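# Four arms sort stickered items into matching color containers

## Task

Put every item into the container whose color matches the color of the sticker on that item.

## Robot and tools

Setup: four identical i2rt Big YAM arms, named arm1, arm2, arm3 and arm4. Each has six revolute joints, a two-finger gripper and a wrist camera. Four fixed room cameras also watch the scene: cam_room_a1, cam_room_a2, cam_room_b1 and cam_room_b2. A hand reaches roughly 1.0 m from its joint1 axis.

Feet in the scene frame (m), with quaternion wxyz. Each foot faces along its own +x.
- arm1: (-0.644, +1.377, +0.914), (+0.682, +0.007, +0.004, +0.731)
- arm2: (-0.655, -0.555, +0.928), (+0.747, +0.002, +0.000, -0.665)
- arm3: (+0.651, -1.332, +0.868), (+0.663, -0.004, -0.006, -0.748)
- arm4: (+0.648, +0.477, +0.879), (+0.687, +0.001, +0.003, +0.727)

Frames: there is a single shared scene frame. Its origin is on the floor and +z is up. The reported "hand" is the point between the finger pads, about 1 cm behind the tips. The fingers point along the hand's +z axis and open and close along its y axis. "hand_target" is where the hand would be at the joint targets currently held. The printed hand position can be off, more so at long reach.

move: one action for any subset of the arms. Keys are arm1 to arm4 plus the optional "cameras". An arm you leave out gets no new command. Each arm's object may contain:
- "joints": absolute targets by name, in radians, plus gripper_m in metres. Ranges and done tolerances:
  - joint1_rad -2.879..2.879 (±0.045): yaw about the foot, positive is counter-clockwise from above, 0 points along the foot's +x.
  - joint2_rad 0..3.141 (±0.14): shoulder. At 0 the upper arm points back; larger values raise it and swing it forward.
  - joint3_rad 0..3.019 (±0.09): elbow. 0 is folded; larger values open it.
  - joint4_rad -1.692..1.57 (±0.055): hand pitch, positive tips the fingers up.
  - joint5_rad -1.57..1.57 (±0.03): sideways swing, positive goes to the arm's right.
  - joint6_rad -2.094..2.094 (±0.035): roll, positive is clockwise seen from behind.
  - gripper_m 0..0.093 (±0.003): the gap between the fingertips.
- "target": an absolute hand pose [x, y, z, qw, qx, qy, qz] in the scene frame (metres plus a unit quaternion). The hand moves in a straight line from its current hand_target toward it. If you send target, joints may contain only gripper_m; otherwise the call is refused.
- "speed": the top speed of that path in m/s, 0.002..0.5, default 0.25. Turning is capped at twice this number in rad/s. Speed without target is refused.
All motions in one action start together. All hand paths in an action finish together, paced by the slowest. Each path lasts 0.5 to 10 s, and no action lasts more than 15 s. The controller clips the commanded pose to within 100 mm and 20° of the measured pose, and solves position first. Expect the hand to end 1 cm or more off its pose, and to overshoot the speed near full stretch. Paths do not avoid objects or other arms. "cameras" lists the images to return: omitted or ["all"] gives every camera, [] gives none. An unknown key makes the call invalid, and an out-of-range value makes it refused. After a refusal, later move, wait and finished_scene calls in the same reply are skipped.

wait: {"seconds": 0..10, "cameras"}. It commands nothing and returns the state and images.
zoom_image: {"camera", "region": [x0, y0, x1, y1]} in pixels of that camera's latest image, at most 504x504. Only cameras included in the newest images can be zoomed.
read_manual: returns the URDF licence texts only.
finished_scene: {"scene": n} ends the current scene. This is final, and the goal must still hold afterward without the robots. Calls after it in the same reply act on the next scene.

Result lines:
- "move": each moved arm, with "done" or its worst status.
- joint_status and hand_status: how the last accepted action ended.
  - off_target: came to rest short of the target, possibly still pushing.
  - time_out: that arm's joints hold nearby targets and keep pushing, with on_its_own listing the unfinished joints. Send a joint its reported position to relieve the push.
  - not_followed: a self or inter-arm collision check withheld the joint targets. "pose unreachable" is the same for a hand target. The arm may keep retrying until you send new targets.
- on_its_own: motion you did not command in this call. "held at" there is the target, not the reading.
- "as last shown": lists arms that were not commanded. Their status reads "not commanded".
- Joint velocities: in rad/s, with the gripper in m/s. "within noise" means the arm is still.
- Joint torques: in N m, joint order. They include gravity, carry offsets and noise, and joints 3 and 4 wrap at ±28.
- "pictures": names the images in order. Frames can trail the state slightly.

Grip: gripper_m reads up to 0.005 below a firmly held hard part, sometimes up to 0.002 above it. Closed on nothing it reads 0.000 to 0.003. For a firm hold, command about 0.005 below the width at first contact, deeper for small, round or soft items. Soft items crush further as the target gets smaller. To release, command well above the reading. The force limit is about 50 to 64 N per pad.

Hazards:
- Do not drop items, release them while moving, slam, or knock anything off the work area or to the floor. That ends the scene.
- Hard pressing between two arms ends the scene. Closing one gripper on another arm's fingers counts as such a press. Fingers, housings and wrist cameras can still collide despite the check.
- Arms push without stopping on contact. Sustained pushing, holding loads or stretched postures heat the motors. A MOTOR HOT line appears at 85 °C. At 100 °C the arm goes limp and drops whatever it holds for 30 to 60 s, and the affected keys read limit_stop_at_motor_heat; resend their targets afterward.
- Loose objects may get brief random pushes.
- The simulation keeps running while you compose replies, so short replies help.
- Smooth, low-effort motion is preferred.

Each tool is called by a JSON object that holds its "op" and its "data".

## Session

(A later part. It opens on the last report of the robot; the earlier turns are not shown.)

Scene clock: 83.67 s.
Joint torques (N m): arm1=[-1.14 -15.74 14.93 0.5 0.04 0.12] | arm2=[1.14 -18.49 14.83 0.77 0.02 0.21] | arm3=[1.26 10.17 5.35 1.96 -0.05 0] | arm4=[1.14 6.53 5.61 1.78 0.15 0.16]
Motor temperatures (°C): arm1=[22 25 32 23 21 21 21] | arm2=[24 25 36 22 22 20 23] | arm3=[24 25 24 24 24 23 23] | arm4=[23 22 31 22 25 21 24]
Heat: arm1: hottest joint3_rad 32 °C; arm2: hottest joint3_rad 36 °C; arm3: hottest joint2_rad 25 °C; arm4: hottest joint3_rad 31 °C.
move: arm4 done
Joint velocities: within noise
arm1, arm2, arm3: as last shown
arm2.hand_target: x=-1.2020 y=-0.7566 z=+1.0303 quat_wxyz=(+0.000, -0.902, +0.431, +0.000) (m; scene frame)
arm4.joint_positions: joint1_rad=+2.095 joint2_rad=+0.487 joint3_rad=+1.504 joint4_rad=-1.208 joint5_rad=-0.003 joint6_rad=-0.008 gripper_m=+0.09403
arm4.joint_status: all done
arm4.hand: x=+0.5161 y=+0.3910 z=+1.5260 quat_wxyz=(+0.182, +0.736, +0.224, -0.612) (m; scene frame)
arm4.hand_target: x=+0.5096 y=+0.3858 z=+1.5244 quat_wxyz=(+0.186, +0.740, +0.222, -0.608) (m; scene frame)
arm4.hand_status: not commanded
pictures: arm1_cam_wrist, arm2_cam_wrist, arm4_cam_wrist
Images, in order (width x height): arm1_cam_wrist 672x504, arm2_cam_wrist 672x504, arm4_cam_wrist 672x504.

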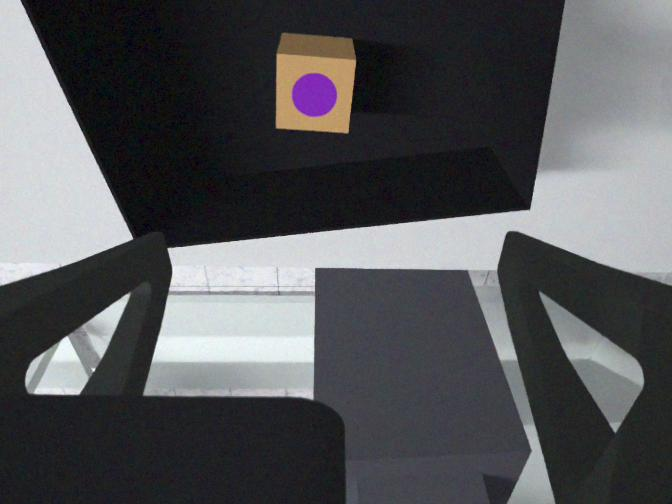

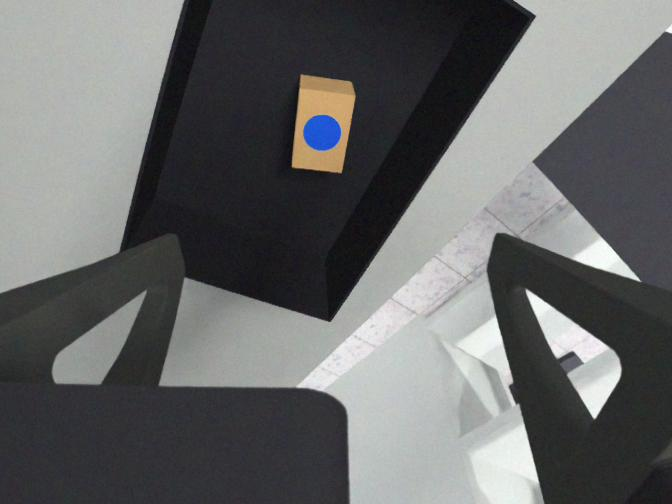

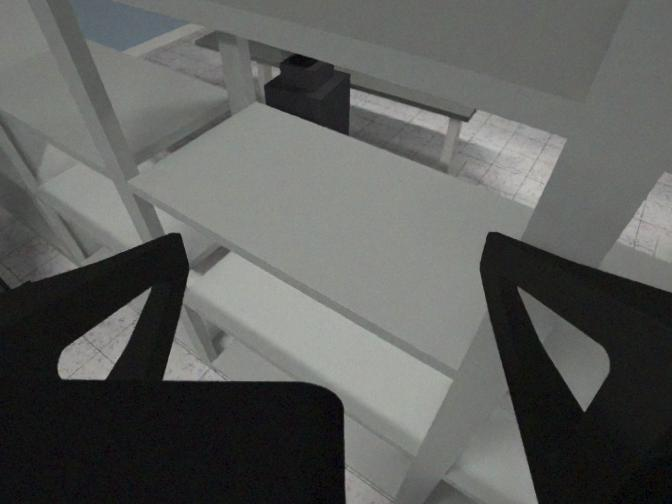

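{"op": "move", "data": {"arm1": {"target":[-1.225,1.237,0.90,0,0.9996,0,-0.029]}, "arm2": {"target":[-1.19,-0.783,0.90,0,0.892,-0.45,0]}, "arm4": {"joints":{"joint1_rad":1.1}}, "cameras": ["arm1_cam_wrist","arm2_cam_wrist","cam_room_b1","cam_room_b2"]}}

{"op": "zoom_image", "data": {"camera": "cam_room_b2", "region": [270, 220, 430, 370]}}

{"op": "zoom_image", "data": {"camera": "cam_room_b1", "region": [180, 220, 320, 370]}}

Scene clock: 118.17 s.
Joint torques (N m): arm1=[-1.85 -17.79 9.7 0.9 0.07 0.12] | arm2=[0.91 -20.54 9.09 1.1 0.05 0.22] | arm3=[1.14 10.05 5.35 1.95 -0.05 -0.01] | arm4=[0.38 6.71 5.52 1.65 0.1 0.15]
Motor temperatures (°C): arm1=[22 27 33 23 21 21 21] | arm2=[24 25 36 22 22 20 23] | arm3=[24 25 25 24 24 23 23] | arm4=[23 22 29 22 24 21 24]
Heat: arm1: hottest joint3_rad 33 °C; arm2: hottest joint3_rad 36 °C; arm3: hottest joint2_rad 25 °C; arm4: hottest joint3_rad 29 °C.
move: arm1 off_target; arm2 done; arm4 done
Joint velocities: within noise
arm1.joint_positions: joint1_rad=+1.734 joint2_rad=+2.090 joint3_rad=+1.498 joint4_rad=-0.974 joint5_rad=+0.005 joint6_rad=+0.232 gripper_m=+0.09398
arm1.joint_status: not commanded
arm1.hand: x=-1.2155 y=+1.2435 z=+0.8891 quat_wxyz=(-0.003, +1.000, +0.000, -0.011) (m; scene frame)
arm1.hand_target: x=-1.2247 y=+1.2369 z=+0.9002 quat_wxyz=(+0.000, +1.000, +0.000, -0.029) (m; scene frame)
arm1.hand_status: off_target (0.016 m and 2.1 deg from the pose sent, 0.117 m and 6.7 deg at the start)
arm2.joint_positions: joint1_rad=-1.288 joint2_rad=+2.055 joint3_rad=+1.485 joint4_rad=-0.994 joint5_rad=-0.001 joint6_rad=+1.323 gripper_m=+0.09398
arm2.joint_status: not commanded
arm2.hand: x=-1.1907 y=-0.7814 z=+0.9084 quat_wxyz=(-0.001, -0.895, +0.445, +0.002) (m; scene frame)
arm2.hand_target: x=-1.1899 y=-0.7829 z=+0.9000 quat_wxyz=(+0.000, -0.893, +0.450, +0.000) (m; scene frame)
arm2.hand_status: done (0.009 m and 0.7 deg from the pose sent, 0.130 m and 3.5 deg at the start)
arm3: as last shown
arm4.joint_positions: joint1_rad=+1.105 joint2_rad=+0.487 joint3_rad=+1.504 joint4_rad=-1.208 joint5_rad=-0.003 joint6_rad=-0.008 gripper_m=+0.09404
arm4.joint_status: all done
arm4.hand: x=+0.5029 y=+0.5437 z=+1.5256 quat_wxyz=(-0.129, +0.755, -0.154, -0.624) (m; scene frame)
arm4.hand_target: x=+0.4958 y=+0.5479 z=+1.5239 quat_wxyz=(-0.126, +0.756, -0.161, -0.621) (m; scene frame)
arm4.hand_status: not commanded
pictures: arm1_cam_wrist, arm2_cam_wrist, cam_room_b1, cam_room_b2
Images, in order (width x height): arm1_cam_wrist 672x504, arm2_cam_wrist 672x504, cam_room_b1 672x504, cam_room_b2 672x504.

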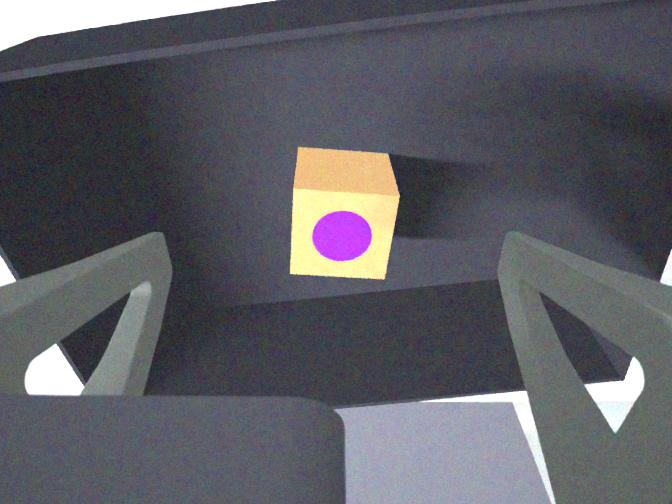

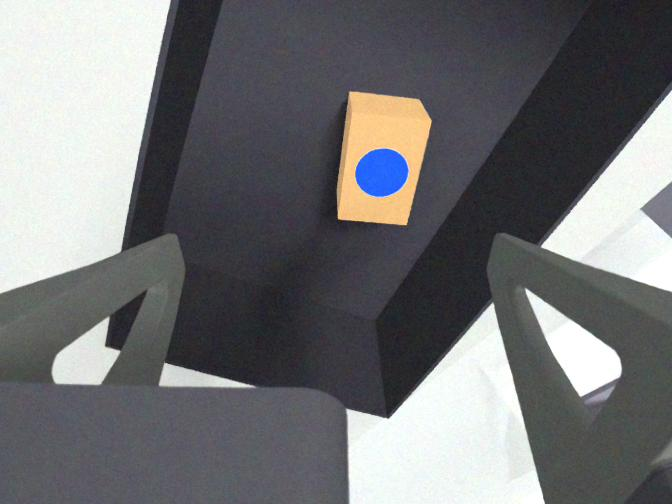

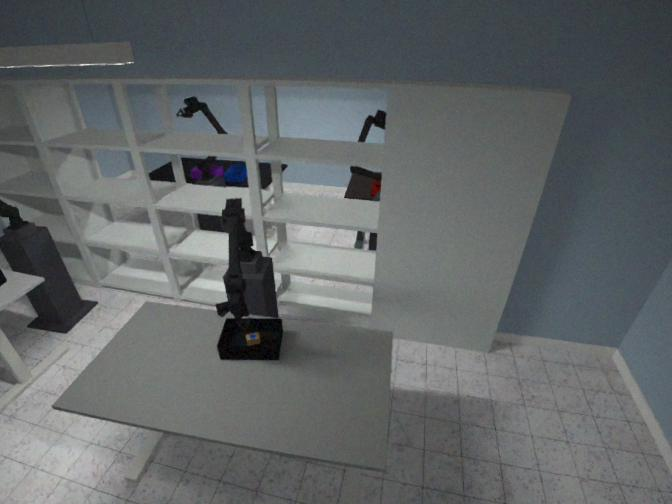

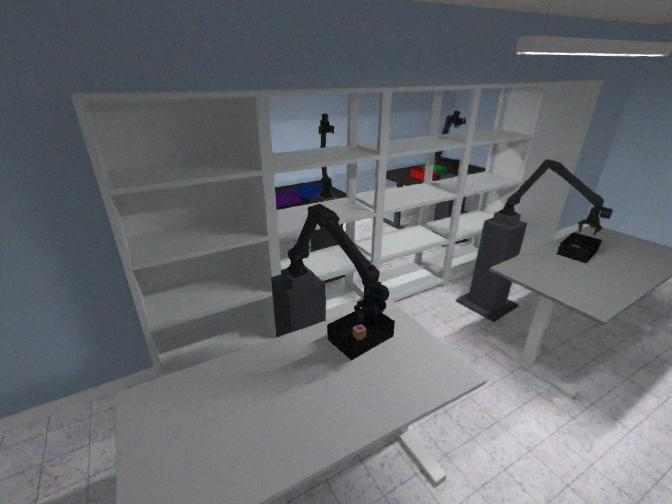

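Scaled by 3.150.

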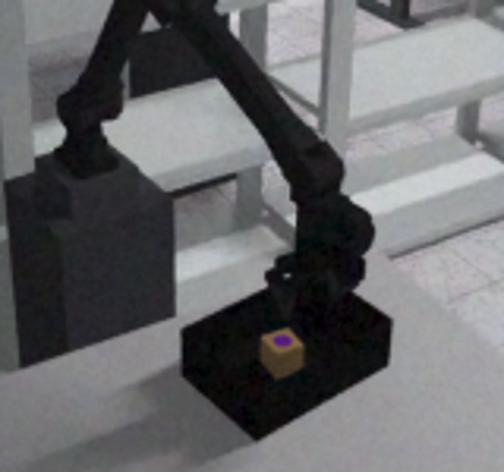

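Scaled by 3.360.

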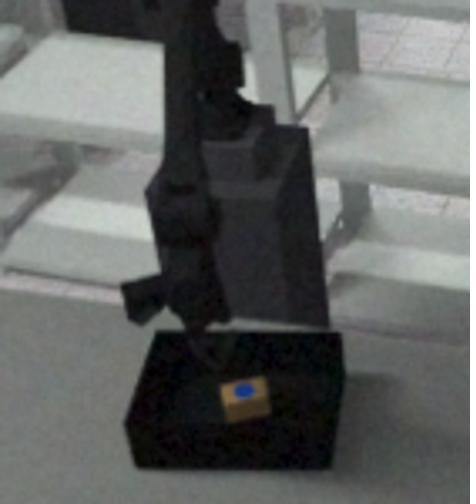

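{"op": "move", "data": {"arm1": {"target":[-1.128,1.241,0.83,0,0.9986,-0.052,0]}, "arm2": {"target":[-1.13,-0.815,0.83,0,0.843,-0.537,0]}, "cameras": ["arm1_cam_wrist","arm2_cam_wrist"]}}

Scene clock: 150.73 s.
Joint torques (N m): arm1=[-1.32 -16.73 7.47 0.68 0.06 0.11] | arm2=[0.32 -18.2 7.28 1.17 0.07 0.2] | arm3=[1.26 10.11 5.3 1.98 -0.05 -0.01] | arm4=[0.5 6.48 5.74 1.7 0.1 0.18]
Motor temperatures (°C): arm1=[22 26 32 23 21 21 21] | arm2=[24 27 31 22 22 20 23] | arm3=[24 25 25 24 24 23 23] | arm4=[23 22 28 22 24 21 24]
Heat: arm1: hottest joint3_rad 32 °C; arm2: hottest joint3_rad 31 °C; arm3: hottest joint2_rad 25 °C; arm4: hottest joint3_rad 28 °C.
move: arm1 off_target; arm2 off_target
Joint velocities: within noise
arm1.joint_positions: joint1_rad=+1.770 joint2_rad=+2.056 joint3_rad=+1.178 joint4_rad=-0.755 joint5_rad=-0.007 joint6_rad=+0.370 gripper_m=+0.09398
arm1.joint_status: not commanded
arm1.hand: x=-1.1149 y=+1.2478 z=+0.8156 quat_wxyz=(-0.007, +0.998, -0.051, +0.023) (m; scene frame)
arm1.hand_target: x=-1.1278 y=+1.2411 z=+0.8302 quat_wxyz=(+0.000, +0.999, -0.052, +0.000) (m; scene frame)
arm1.hand_status: off_target (0.021 m and 2.7 deg from the pose sent, 0.106 m and 6.1 deg at the start)
arm2.joint_positions: joint1_rad=-1.180 joint2_rad=+2.072 joint3_rad=+1.319 joint4_rad=-0.787 joint5_rad=-0.001 joint6_rad=+1.621 gripper_m=+0.09398
arm2.joint_status: not commanded
arm2.hand: x=-1.1353 y=-0.8219 z=+0.8494 quat_wxyz=(-0.012, -0.849, +0.528, +0.007) (m; scene frame)
arm2.hand_target: x=-1.1295 y=-0.8148 z=+0.8306 quat_wxyz=(+0.000, -0.843, +0.537, +0.000) (m; scene frame)
arm2.hand_status: off_target (0.021 m and 2.0 deg from the pose sent, 0.105 m and 12.1 deg at the start)
arm3, arm4: as last shown
arm4.hand_target: x=+0.4958 y=+0.5478 z=+1.5239 quat_wxyz=(-0.126, +0.756, -0.161, -0.621) (m; scene frame)
pictures: arm1_cam_wrist, arm2_cam_wrist
Images, in order (width x height): arm1_cam_wrist 672x504, arm2_cam_wrist 672x504.

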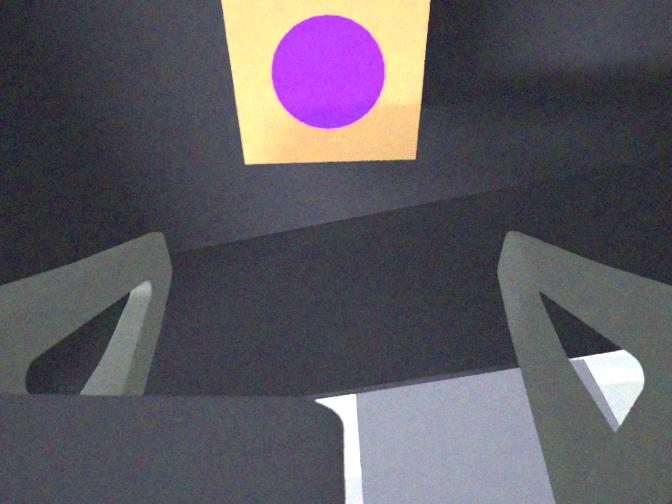

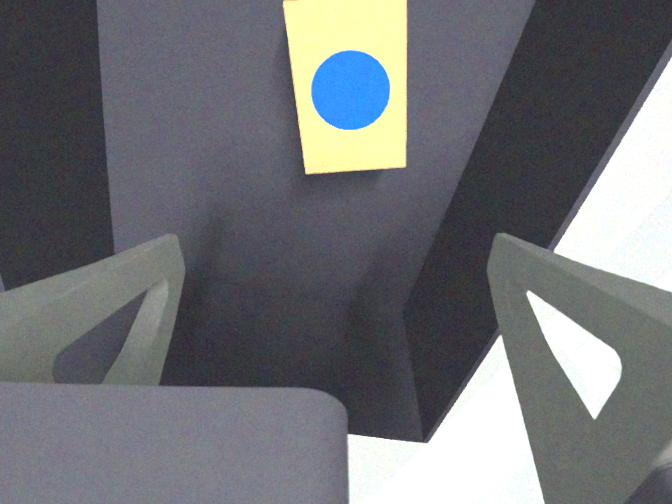

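{"op": "move", "data": {"arm1": {"target":[-1.157,1.239,0.752,0,0.999,-0.035,-0.02],"speed":0.15}, "arm2": {"target":[-1.13,-0.803,0.735,0,0.862,-0.5075,0],"speed":0.15}, "cameras": ["arm1_cam_wrist","arm2_cam_wrist"]}}

Scene clock: 163.97 s.
Joint torques (N m): arm1=[-1.55 -15.27 9.09 0.96 0.14 0] | arm2=[0.32 -18.67 6.67 1.01 0.06 -0.08] | arm3=[1.2 9.99 5.35 1.98 -0.05 -0.01] | arm4=[0.32 6.24 5.71 1.68 0.1 0.15]
Motor temperatures (°C): arm1=[22 27 32 23 21 21 21] | arm2=[24 27 30 22 22 20 23] | arm3=[24 25 25 24 24 23 23] | arm4=[23 22 28 22 24 21 24]
Heat: arm1: hottest joint3_rad 32 °C; arm2: hottest joint3_rad 30 °C; arm3: hottest joint2_rad 25 °C; arm4: hottest joint3_rad 28 °C.
move: arm1 off_target; arm2 off_target
Joint velocities: within noise
arm1.joint_positions: joint1_rad=+1.770 joint2_rad=+2.216 joint3_rad=+1.220 joint4_rad=-0.596 joint5_rad=+0.004 joint6_rad=+0.346 gripper_m=+0.09398
arm1.joint_status: not commanded
arm1.hand: x=-1.1348 y=+1.2448 z=+0.7474 quat_wxyz=(-0.006, +0.999, -0.039, +0.002) (m; scene frame)
arm1.hand_target: x=-1.1565 y=+1.2392 z=+0.7528 quat_wxyz=(+0.000, +0.999, -0.035, -0.020) (m; scene frame)
arm1.hand_status: off_target (0.023 m and 2.6 deg from the pose sent, 0.077 m and 5.3 deg at the start)
arm2.joint_positions: joint1_rad=-1.200 joint2_rad=+2.254 joint3_rad=+1.307 joint4_rad=-0.598 joint5_rad=-0.001 joint6_rad=+1.562 gripper_m=+0.09398
arm2.joint_status: not commanded
arm2.hand: x=-1.1347 y=-0.8088 z=+0.7521 quat_wxyz=(-0.009, -0.859, +0.512, +0.006) (m; scene frame)
arm2.hand_target: x=-1.1296 y=-0.8030 z=+0.7355 quat_wxyz=(+0.000, -0.862, +0.507, +0.000) (m; scene frame)
arm2.hand_status: off_target (0.019 m and 1.4 deg from the pose sent, 0.116 m and 3.2 deg at the start)
arm3.joint_positions: joint1_rad=+0.075 joint2_rad=+0.276 joint3_rad=+1.523 joint4_rad=-1.599 joint5_rad=-0.185 joint6_rad=-0.597 gripper_m=+0.09396
arm3.joint_status: not commanded
arm3.hand: x=+0.6803 y=-1.3506 z=+1.4452 quat_wxyz=(-0.326, -0.350, -0.735, +0.481) (m; scene frame)
arm3.hand_target: x=+0.6804 y=-1.3484 z=+1.4507 quat_wxyz=(-0.328, -0.347, -0.731, +0.487) (m; scene frame)
arm3.hand_status: not commanded
arm4: as last shown
pictures: arm1_cam_wrist, arm2_cam_wrist
Images, in order (width x height): arm1_cam_wrist 672x504, arm2_cam_wrist 672x504.

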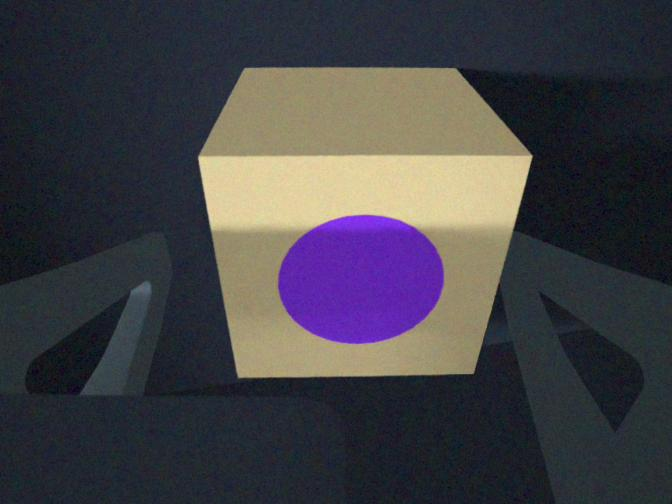

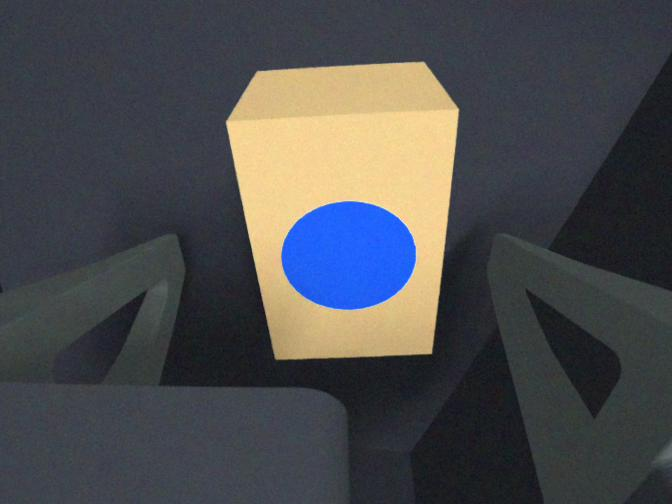

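{"op": "move", "data": {"arm1": {"target":[-1.152,1.246,0.733,0,0.999,-0.035,-0.02],"speed":0.15}, "arm2": {"target":[-1.126,-0.801,0.712,0,0.862,-0.5075,0],"speed":0.15}, "cameras": []}}

{"op": "move", "data": {"arm1": {"joints":{"gripper_m":0.03}}, "arm2": {"joints":{"gripper_m":0.02}}, "cameras": ["arm1_cam_wrist","arm2_cam_wrist"]}}

Scene clock: 170.43 s.
Joint torques (N m): arm1=[-2.2 -14.8 7.61 0.98 0.14 -0.06] | arm2=[0.38 -18.02 6.19 1.14 0.06 -0.07] | arm3=[1.32 9.88 5.38 1.94 -0.06 0] | arm4=[0.62 6.83 5.53 1.74 0.09 0.18]
Motor temperatures (°C): arm1=[22 27 32 23 21 21 21] | arm2=[24 27 30 22 22 20 23] | arm3=[24 25 25 24 24 23 23] | arm4=[23 22 28 22 24 21 24]
Heat: arm1: hottest joint3_rad 32 °C; arm2: hottest joint3_rad 30 °C; arm3: hottest joint2_rad 25 °C; arm4: hottest joint3_rad 28 °C.
move: arm1 off_target; arm2 off_target
Joint velocities: within noise
arm1.joint_positions: joint1_rad=+1.770 joint2_rad=+2.242 joint3_rad=+1.220 joint4_rad=-0.549 joint5_rad=+0.004 joint6_rad=+0.335 gripper_m=+0.09398
arm1.joint_status: not commanded
arm1.hand: x=-1.1383 y=+1.2439 z=+0.7343 quat_wxyz=(-0.003, +0.999, -0.034, -0.008) (m; scene frame)
arm1.hand_target: x=-1.1518 y=+1.2462 z=+0.7333 quat_wxyz=(+0.000, +0.999, -0.035, -0.020) (m; scene frame)
arm1.hand_status: off_target (0.014 m and 1.4 deg from the pose sent, 0.022 m and 2.6 deg at the start)
arm2.joint_positions: joint1_rad=-1.200 joint2_rad=+2.288 joint3_rad=+1.307 joint4_rad=-0.555 joint5_rad=-0.001 joint6_rad=+1.560 gripper_m=+0.09398
arm2.joint_status: not commanded
arm2.hand: x=-1.1347 y=-0.8088 z=+0.7347 quat_wxyz=(-0.014, -0.859, +0.511, +0.009) (m; scene frame)
arm2.hand_target: x=-1.1253 y=-0.8009 z=+0.7130 quat_wxyz=(+0.000, -0.862, +0.507, +0.000) (m; scene frame)
arm2.hand_status: off_target (0.026 m and 1.9 deg from the pose sent, 0.042 m and 1.4 deg at the start)
arm3, arm4: as last shown
pictures: none
No camera images: "cameras" was empty.

Scene clock: 171.10 s.
Joint torques (N m): arm1=[-2.2 -14.62 7.47 0.98 0.08 0.01] | arm2=[0.32 -17.96 6.15 1.17 0.05 -0.06] | arm3=[1.26 9.99 5.34 1.94 -0.05 -0.02] | arm4=[0.5 6.65 5.67 1.68 0.11 0.17]
Motor temperatures (°C): arm1=[22 27 32 23 21 21 21] | arm2=[24 27 30 22 22 20 23] | arm3=[24 25 25 24 24 23 23] | arm4=[23 22 28 22 24 21 24]
Heat: arm1: hottest joint3_rad 32 °C; arm2: hottest joint3_rad 30 °C; arm3: hottest joint2_rad 25 °C; arm4: hottest joint3_rad 28 °C.
move: arm1 off_target; arm2 off_target
Joint velocities: within noise
arm1.joint_positions: joint1_rad=+1.770 joint2_rad=+2.242 joint3_rad=+1.220 joint4_rad=-0.549 joint5_rad=+0.004 joint6_rad=+0.335 gripper_m=+0.05280
arm1.joint_status: gripper_m off_target (ended at +0.05283, target +0.03000)
arm1.hand: x=-1.1384 y=+1.2440 z=+0.7343 quat_wxyz=(-0.003, +0.999, -0.033, -0.008) (m; scene frame)
arm1.hand_target: x=-1.1517 y=+1.2461 z=+0.7333 quat_wxyz=(+0.000, +0.999, -0.035, -0.020) (m; scene frame)
arm1.hand_status: not commanded
arm2.joint_positions: joint1_rad=-1.200 joint2_rad=+2.288 joint3_rad=+1.307 joint4_rad=-0.556 joint5_rad=-0.001 joint6_rad=+1.559 gripper_m=+0.04397
arm2.joint_status: gripper_m off_target (ended at +0.04400, target +0.02000)
arm2.hand: x=-1.1346 y=-0.8087 z=+0.7347 quat_wxyz=(-0.013, -0.860, +0.511, +0.009) (m; scene frame)
arm2.hand_target: x=-1.1254 y=-0.8009 z=+0.7130 quat_wxyz=(+0.000, -0.862, +0.507, +0.000) (m; scene frame)
arm2.hand_status: not commanded
arm3, arm4: as last shown
pictures: arm1_cam_wrist, arm2_cam_wrist
Images, in order (width x height): arm1_cam_wrist 672x504, arm2_cam_wrist 672x504.

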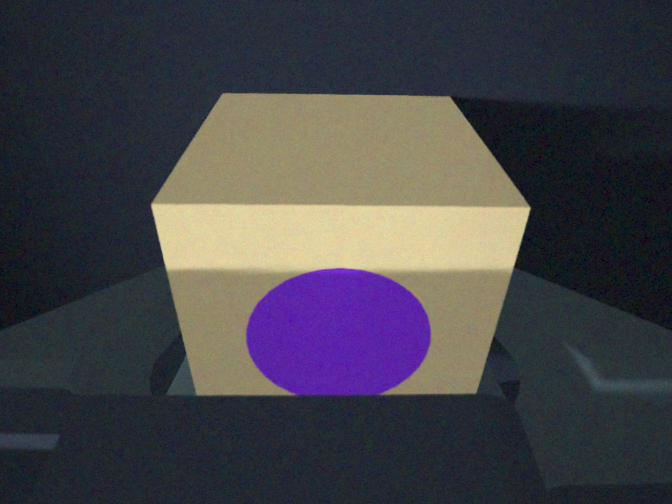

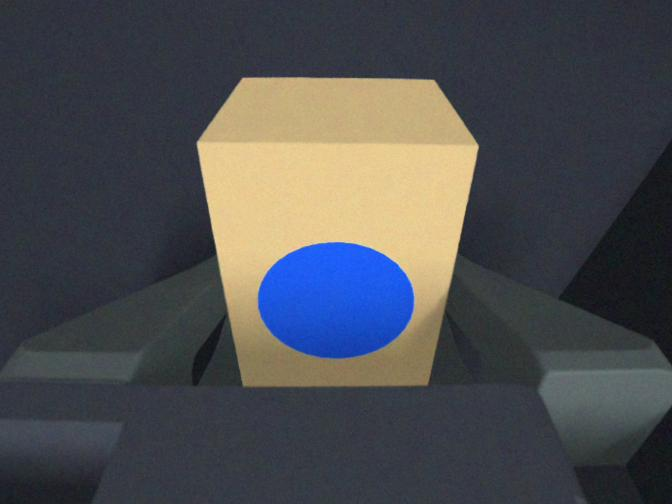

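{"op": "move", "data": {"arm1": {"target":[-1.10,1.25,0.97,0,0.999,-0.035,0]}, "arm2": {"target":[-1.10,-0.79,0.97,0,0.862,-0.5075,0]}, "cameras": []}}

{"op": "move", "data": {"arm1": {"joints":{"joint1_rad":-2.28,"joint2_rad":0.8,"joint3_rad":1.1,"joint4_rad":-0.75,"joint5_rad":0,"joint6_rad":0}}, "arm2": {"joints":{"joint1_rad":2.215,"joint2_rad":0.8,"joint3_rad":1.1,"joint4_rad":-0.75,"joint5_rad":0,"joint6_rad":0}}, "cameras": ["arm1_cam_wrist","arm2_cam_wrist","cam_room_a1","cam_room_a2"]}}

Scene clock: 216.63 s.
Joint torques (N m): arm1=[-1.2 -13.27 10.81 -0.09 -0.01 0.1] | arm2=[0.79 -17.61 11.3 0.09 0.07 -0.02] | arm3=[1.32 10.05 5.33 1.98 -0.05 -0.01] | arm4=[0.73 6.48 5.67 1.7 0.09 0.12]
Motor temperatures (°C): arm1=[22 28 30 23 21 21 22] | arm2=[24 27 28 22 22 20 24] | arm3=[24 25 25 24 24 23 23] | arm4=[23 22 27 22 24 21 24]
Heat: arm1: hottest joint3_rad 30 °C; arm2: hottest joint3_rad 28 °C; arm3: hottest joint2_rad 25 °C; arm4: hottest joint3_rad 27 °C.
move: arm1 off_target; arm2 done
Joint velocities: within noise
arm1.joint_positions: joint1_rad=+1.770 joint2_rad=+1.745 joint3_rad=+1.168 joint4_rad=-1.030 joint5_rad=-0.005 joint6_rad=+0.335 gripper_m=+0.05280
arm1.joint_status: not commanded
arm1.hand: x=-1.0920 y=+1.2536 z=+0.9583 quat_wxyz=(-0.004, +0.999, -0.034, +0.010) (m; scene frame)
arm1.hand_target: x=-1.0998 y=+1.2500 z=+0.9700 quat_wxyz=(+0.000, +0.999, -0.035, +0.000) (m; scene frame)
arm1.hand_status: off_target (0.015 m and 1.3 deg from the pose sent, 0.239 m and 1.0 deg at the start)
arm2.joint_positions: joint1_rad=-1.200 joint2_rad=+1.795 joint3_rad=+1.239 joint4_rad=-1.021 joint5_rad=-0.001 joint6_rad=+1.559 gripper_m=+0.04397
arm2.joint_status: not commanded
arm2.hand: x=-1.0927 y=-0.7870 z=+0.9638 quat_wxyz=(+0.004, -0.860, +0.511, -0.002) (m; scene frame)
arm2.hand_target: x=-1.0998 y=-0.7900 z=+0.9700 quat_wxyz=(+0.000, -0.862, +0.507, +0.000) (m; scene frame)
arm2.hand_status: done (0.010 m and 0.7 deg from the pose sent, 0.239 m and 1.8 deg at the start)
arm3, arm4: as last shown
pictures: none
No camera images: "cameras" was empty.

Scene clock: 219.57 s.
Joint torques (N m): arm1=[-1.03 -2.08 14.69 2.58 0.01 0.09] | arm2=[0.85 -5.6 12.26 2.7 0.13 -0.05] | arm3=[1.14 9.99 5.35 2 -0.06 -0.01] | arm4=[0.26 6.48 5.6 1.74 0.11 0.17]
Motor temperatures (°C): arm1=[22 28 31 23 23 21 22] | arm2=[24 27 29 22 22 20 24] | arm3=[24 25 25 24 24 23 23] | arm4=[23 22 27 22 24 21 24]
Heat: arm1: hottest joint3_rad 31 °C; arm2: hottest joint3_rad 29 °C; arm3: hottest joint2_rad 25 °C; arm4: hottest joint3_rad 27 °C.
move: arm1 done; arm2 done
Joint velocities: within noise
arm1.joint_positions: joint1_rad=-2.286 joint2_rad=+0.807 joint3_rad=+1.066 joint4_rad=-0.768 joint5_rad=+0.000 joint6_rad=-0.008 gripper_m=+0.05362
arm1.joint_status: all done
arm1.hand: x=-0.3239 y=+1.1390 z=+1.3373 quat_wxyz=(-0.472, -0.270, -0.823, +0.164) (m; scene frame)
arm1.hand_target: x=-0.3218 y=+1.1409 z=+1.3637 quat_wxyz=(-0.498, -0.266, -0.808, +0.168) (m; scene frame)
arm1.hand_status: not commanded
arm2.joint_positions: joint1_rad=+2.213 joint2_rad=+0.811 joint3_rad=+1.100 joint4_rad=-0.754 joint5_rad=-0.003 joint6_rad=+0.012 gripper_m=+0.04409
arm2.joint_status: all done
arm2.hand: x=-0.3688 y=-0.2839 z=+1.3801 quat_wxyz=(-0.487, +0.311, -0.791, -0.200) (m; scene frame)
arm2.hand_target: x=-0.3710 y=-0.2860 z=+1.3850 quat_wxyz=(-0.495, +0.314, -0.786, -0.198) (m; scene frame)
arm2.hand_status: not commanded
arm3, arm4: as last shown
arm4.hand_target: x=+0.4959 y=+0.5478 z=+1.5239 quat_wxyz=(-0.126, +0.756, -0.161, -0.621) (m; scene frame)
pictures: arm1_cam_wrist, arm2_cam_wrist, cam_room_a1, cam_room_a2
Images, in order (width x height): arm1_cam_wrist 672x504, arm2_cam_wrist 672x504, cam_room_a1 672x504, cam_room_a2 672x504.

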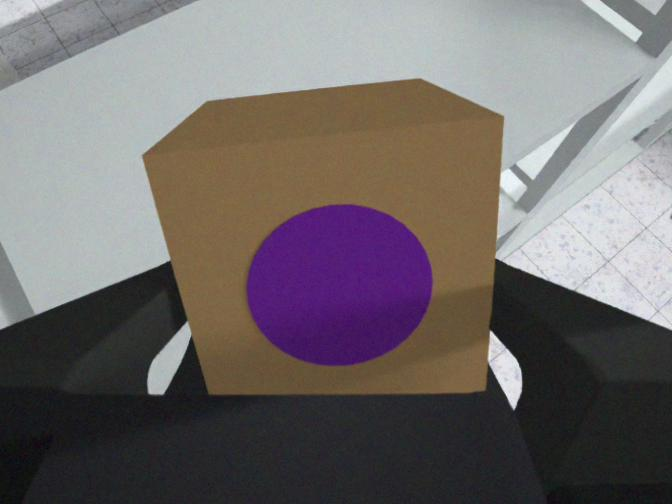

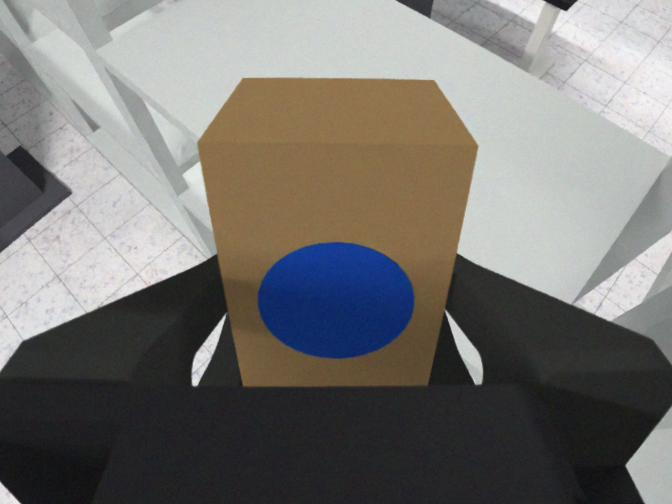

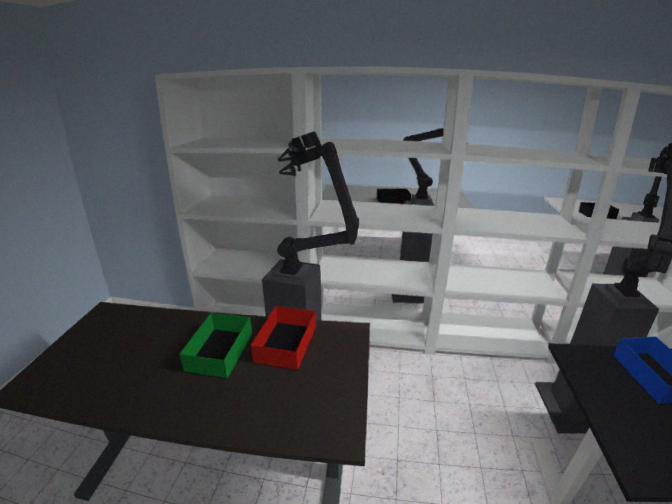

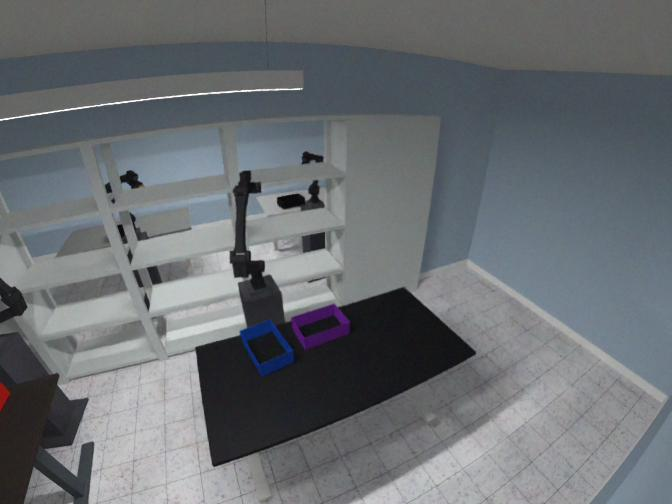

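{"op": "move", "data": {"arm1": {"target":[-0.322,1.139,1.15,0.5447,0.2566,0.778,-0.1797]}, "arm2": {"target":[-0.365,-0.279,1.15,0.5326,-0.3042,0.7606,0.2130]}, "cameras": []}}

{"op": "move", "data": {"arm1": {"target":[-0.01,0.935,1.08,0.5447,0.2566,0.778,-0.1797]}, "arm2": {"target":[-0.02,0.05,1.08,0.5326,-0.3042,0.7606,0.2130]}}}

Scene clock: 229.03 s.
Joint torques (N m): arm1=[-1.32 -0.62 12.79 2.89 -0.08 0.15] | arm2=[1.2 -4.42 11.64 3.56 0.13 -0.05] | arm3=[1.38 10.05 5.37 1.95 -0.05 -0.01] | arm4=[0.5 6.71 5.59 1.78 0.1 0.14]
Motor temperatures (°C): arm1=[22 27 32 23 22 21 22] | arm2=[24 27 30 22 22 20 24] | arm3=[24 25 25 24 24 23 23] | arm4=[23 22 27 22 24 21 24]
Heat: arm1: hottest joint3_rad 32 °C; arm2: hottest joint3_rad 30 °C; arm3: hottest joint2_rad 25 °C; arm4: hottest joint3_rad 27 °C.
move: arm1 off_target; arm2 done
Joint velocities: within noise
arm1.joint_positions: joint1_rad=-2.286 joint2_rad=+0.788 joint3_rad=+0.442 joint4_rad=-0.031 joint5_rad=-0.008 joint6_rad=-0.004 gripper_m=+0.05362
arm1.joint_status: not commanded
arm1.hand: x=-0.3277 y=+1.1419 z=+1.1351 quat_wxyz=(-0.527, -0.258, -0.790, +0.177) (m; scene frame)
arm1.hand_target: x=-0.3224 y=+1.1393 z=+1.1502 quat_wxyz=(-0.545, -0.256, -0.778, +0.180) (m; scene frame)
arm1.hand_status: off_target (0.016 m and 2.4 deg from the pose sent, 0.187 m and 10.0 deg at the start)
arm2.joint_positions: joint1_rad=+2.213 joint2_rad=+0.840 joint3_rad=+0.434 joint4_rad=+0.035 joint5_rad=+0.000 joint6_rad=+0.012 gripper_m=+0.04409
arm2.joint_status: not commanded
arm2.hand: x=-0.3653 y=-0.2812 z=+1.1472 quat_wxyz=(-0.524, +0.301, -0.768, -0.213) (m; scene frame)
arm2.hand_target: x=-0.3651 y=-0.2791 z=+1.1499 quat_wxyz=(-0.532, +0.304, -0.761, -0.213) (m; scene frame)
arm2.hand_status: done (0.004 m and 1.3 deg from the pose sent, 0.230 m and 6.5 deg at the start)
arm3, arm4: as last shown
arm4.hand_target: x=+0.4959 y=+0.5478 z=+1.5239 quat_wxyz=(-0.126, +0.756, -0.161, -0.622) (m; scene frame)
pictures: none
No camera images: "cameras" was empty.

Scene clock: 231.60 s.
Joint torques (N m): arm1=[-1.03 -16.09 15.53 1.66 0.12 0.12] | arm2=[0.85 -23.12 17.09 2.07 0.05 -0.06] | arm3=[1.2 9.99 5.35 1.95 -0.05 -0.02] | arm4=[0.62 6.18 5.78 1.74 0.15 0.15]
Motor temperatures (°C): arm1=[22 27 32 23 22 21 22] | arm2=[24 27 31 22 22 20 24] | arm3=[24 25 25 24 24 23 23] | arm4=[23 22 27 22 24 21 24]
Heat: arm1: hottest joint3_rad 32 °C; arm2: hottest joint3_rad 31 °C; arm3: hottest joint2_rad 25 °C; arm4: hottest joint3_rad 27 °C.
move: arm1 off_target; arm2 off_target
Joint velocities: within noise
arm1.joint_positions: joint1_rad=-2.254 joint2_rad=+1.912 joint3_rad=+1.286 joint4_rad=+0.241 joint5_rad=+0.027 joint6_rad=+0.010 gripper_m=+0.05362
arm1.joint_status: not commanded
arm1.hand: x=-0.0315 y=+0.9404 z=+1.0516 quat_wxyz=(-0.523, -0.261, -0.791, +0.178) (m; scene frame)
arm1.hand_target: x=-0.0120 y=+0.9366 z=+1.0805 quat_wxyz=(-0.545, -0.257, -0.778, +0.179) (m; scene frame)
arm1.hand_status: off_target (0.036 m and 2.9 deg from the pose sent, 0.383 m and 2.5 deg at the start)
arm2.joint_positions: joint1_rad=+2.213 joint2_rad=+2.168 joint3_rad=+1.691 joint4_rad=+0.101 joint5_rad=+0.000 joint6_rad=+0.012 gripper_m=+0.04409
arm2.joint_status: not commanded
arm2.hand: x=-0.0319 y=+0.0355 z=+1.0708 quat_wxyz=(-0.523, +0.301, -0.769, -0.212) (m; scene frame)
arm2.hand_target: x=-0.0216 y=+0.0486 z=+1.0803 quat_wxyz=(-0.533, +0.304, -0.760, -0.213) (m; scene frame)
arm2.hand_status: off_target (0.021 m and 1.5 deg from the pose sent, 0.483 m and 1.3 deg at the start)
arm3: as last shown
arm4.joint_positions: joint1_rad=+1.105 joint2_rad=+0.487 joint3_rad=+1.504 joint4_rad=-1.208 joint5_rad=-0.003 joint6_rad=-0.008 gripper_m=+0.09404
arm4.joint_status: not commanded
arm4.hand: x=+0.5029 y=+0.5437 z=+1.5256 quat_wxyz=(-0.129, +0.755, -0.154, -0.624) (m; scene frame)
arm4.hand_target: x=+0.4959 y=+0.5478 z=+1.5239 quat_wxyz=(-0.126, +0.756, -0.161, -0.622) (m; scene frame)
arm4.hand_status: not commanded
pictures: arm1_cam_wrist, arm2_cam_wrist, arm3_cam_wrist, arm4_cam_wrist, cam_room_a1, cam_room_a2, cam_room_b1, cam_room_b2
Images, in order (width x height): arm1_cam_wrist 672x504, arm2_cam_wrist 672x504, arm3_cam_wrist 672x504, arm4_cam_wrist 672x504, cam_room_a1 672x504, cam_room_a2 672x504, cam_room_b1 672x504, cam_room_b2 672x504.

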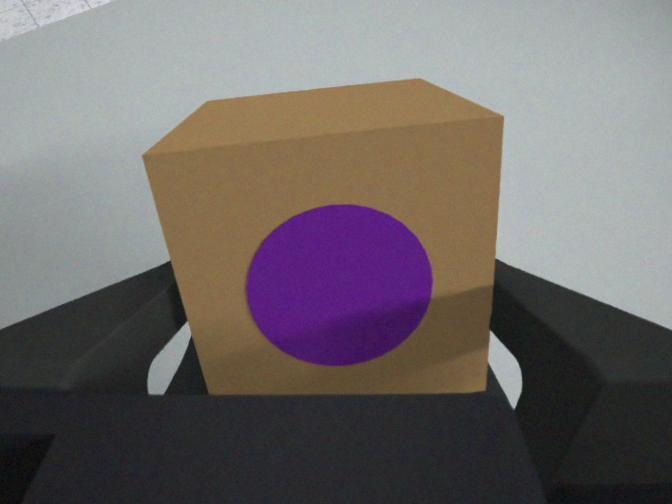

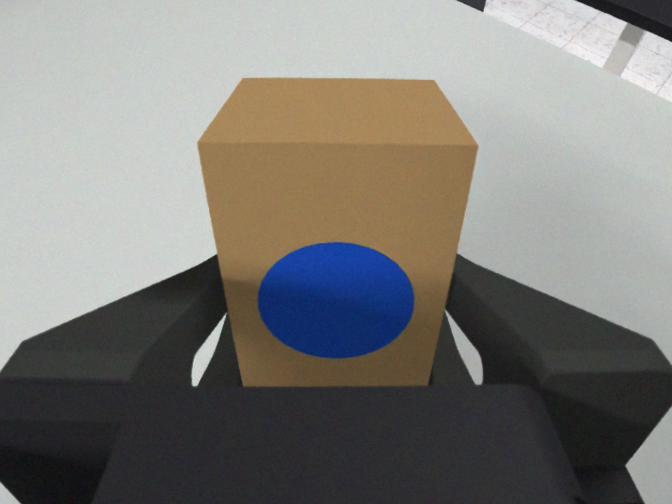

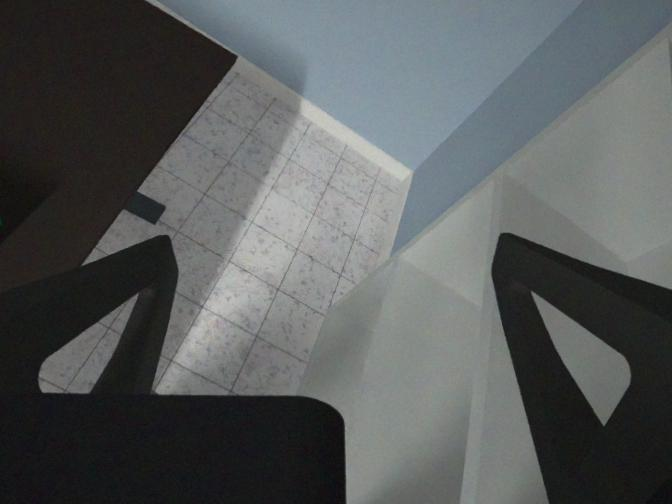

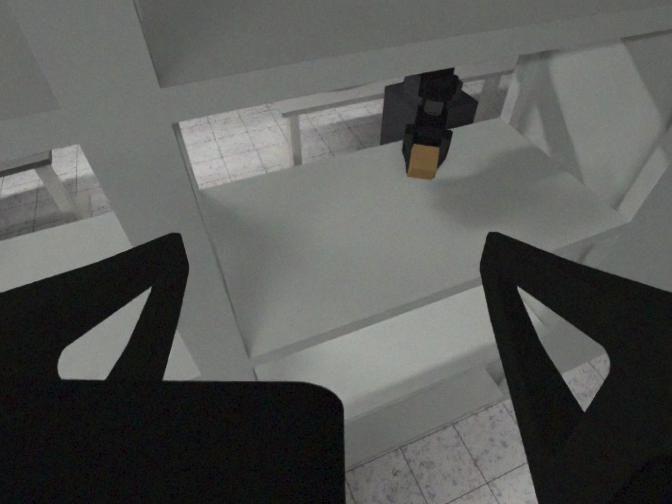

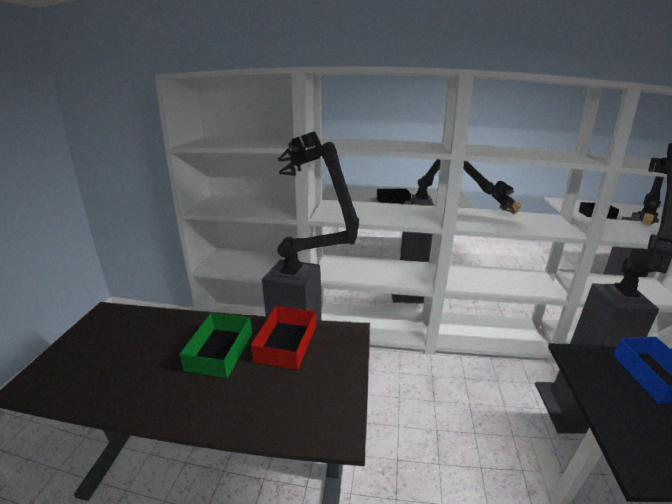

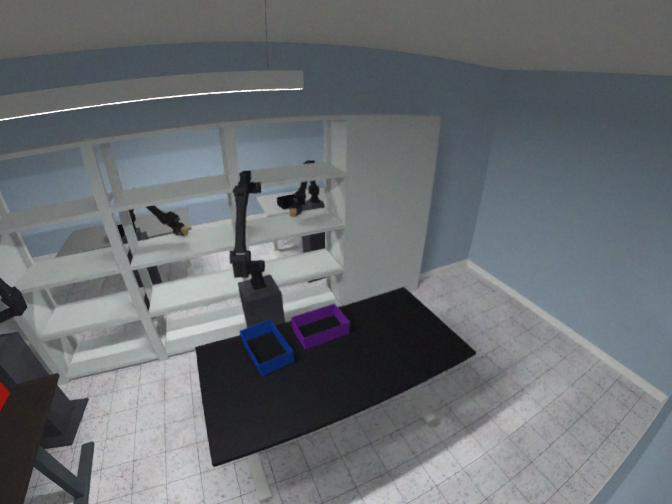

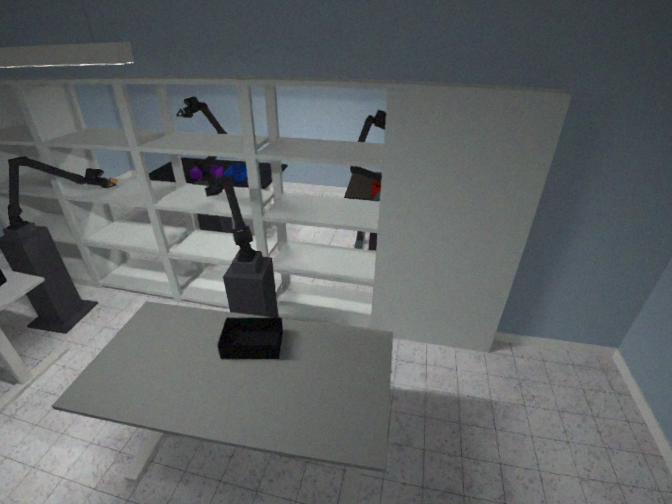

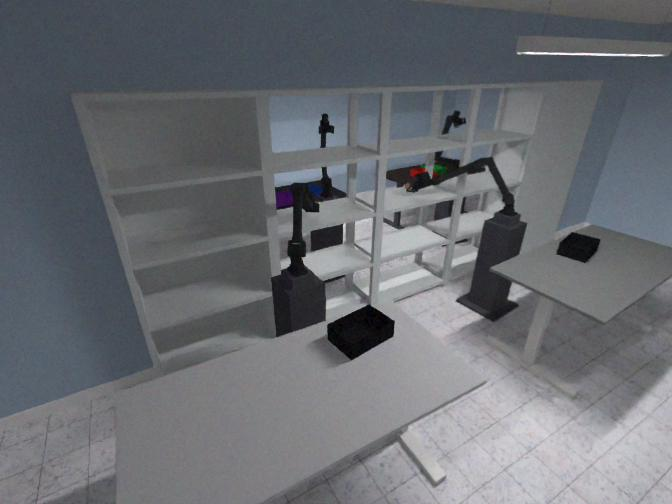

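{"op": "move", "data": {"arm1": {"target":[0.0,0.93,1.025,0.5447,0.2566,0.778,-0.1797],"speed":0.12}, "arm2": {"target":[-0.015,0.055,1.01,0.5326,-0.3042,0.7606,0.2130],"speed":0.12}, "cameras": ["arm1_cam_wrist","arm2_cam_wrist","arm4_cam_wrist"]}}

{"op": "zoom_image", "data": {"camera": "arm4_cam_wrist", "region": [370, 60, 510, 220]}}

Scene clock: 237.90 s.
Joint torques (N m): arm1=[-0.67 -15.68 14.42 2.65 0.13 0.11] | arm2=[0.91 -21.77 15.49 3.18 0.07 -0.04] | arm3=[1.08 10.05 5.33 1.96 -0.05 -0.01] | arm4=[0.85 6.48 5.74 1.7 0.1 0.16]
Motor temperatures (°C): arm1=[22 27 32 23 22 21 22] | arm2=[24 27 32 22 22 20 24] | arm3=[24 25 25 24 24 23 23] | arm4=[23 22 27 22 24 21 24]
Heat: arm1: hottest joint3_rad 32 °C; arm2: hottest joint3_rad 32 °C; arm3: hottest joint2_rad 25 °C; arm4: hottest joint3_rad 27 °C.
move: arm1 off_target; arm2 off_target
Joint velocities: within noise
arm1.joint_positions: joint1_rad=-2.252 joint2_rad=+2.002 joint3_rad=+1.298 joint4_rad=+0.315 joint5_rad=+0.030 joint6_rad=+0.015 gripper_m=+0.05363
arm1.joint_status: not commanded
arm1.hand: x=-0.0228 y=+0.9354 z=+1.0088 quat_wxyz=(-0.522, -0.264, -0.791, +0.177) (m; scene frame)
arm1.hand_target: x=-0.0017 y=+0.9314 z=+1.0255 quat_wxyz=(-0.545, -0.257, -0.778, +0.179) (m; scene frame)
arm1.hand_status: off_target (0.028 m and 3.1 deg from the pose sent, 0.043 m and 2.9 deg at the start)
arm2.joint_positions: joint1_rad=+2.213 joint2_rad=+2.254 joint3_rad=+1.701 joint4_rad=+0.189 joint5_rad=+0.000 joint6_rad=+0.011 gripper_m=+0.04409
arm2.joint_status: not commanded
arm2.hand: x=-0.0251 y=+0.0421 z=+1.0245 quat_wxyz=(-0.527, +0.300, -0.766, -0.214) (m; scene frame)
arm2.hand_target: x=-0.0168 y=+0.0534 z=+1.0102 quat_wxyz=(-0.533, +0.304, -0.761, -0.213) (m; scene frame)
arm2.hand_status: off_target (0.022 m and 1.0 deg from the pose sent, 0.066 m and 1.5 deg at the start)
arm3, arm4: as last shown
pictures: arm1_cam_wrist, arm2_cam_wrist, arm4_cam_wrist
Images, in order (width x height): arm1_cam_wrist 672x504, arm2_cam_wrist 672x504, arm4_cam_wrist 672x504.

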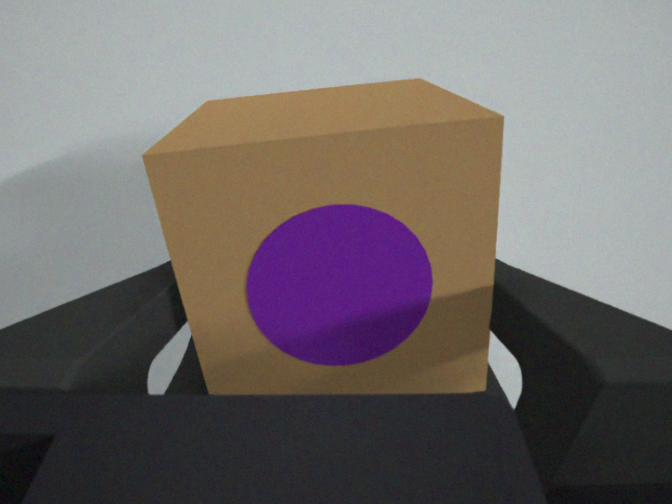

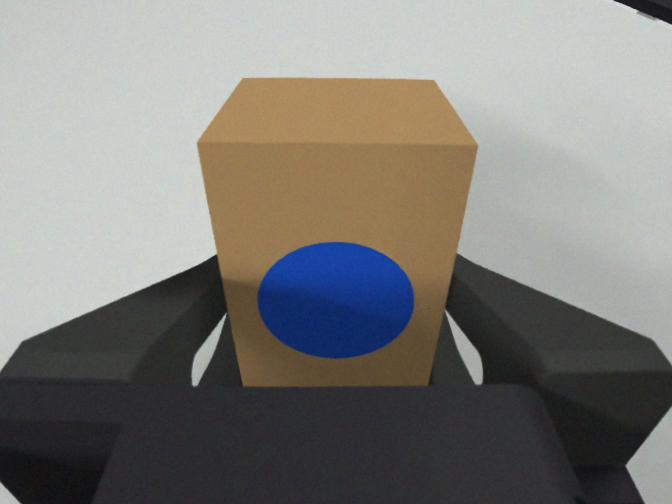

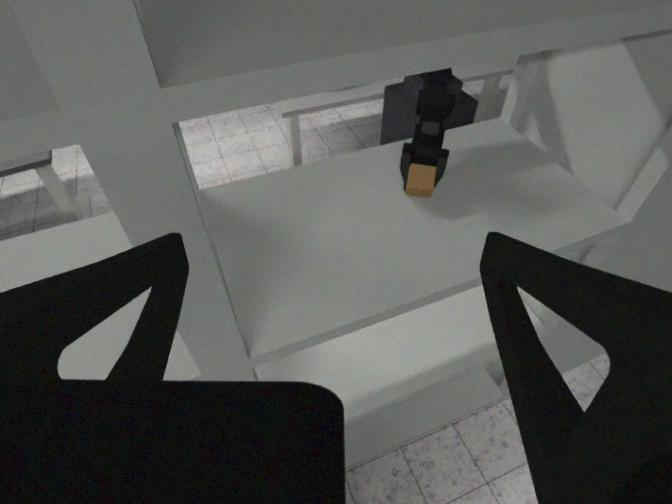

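Scaled by 3.150.

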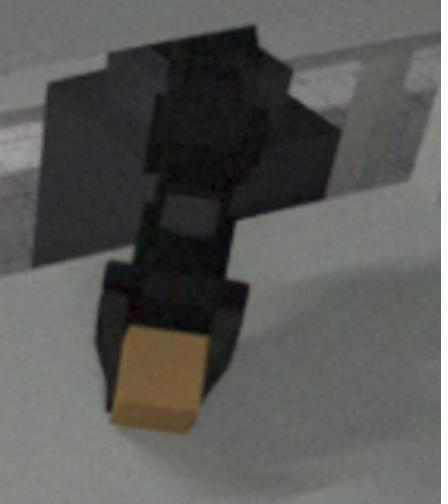

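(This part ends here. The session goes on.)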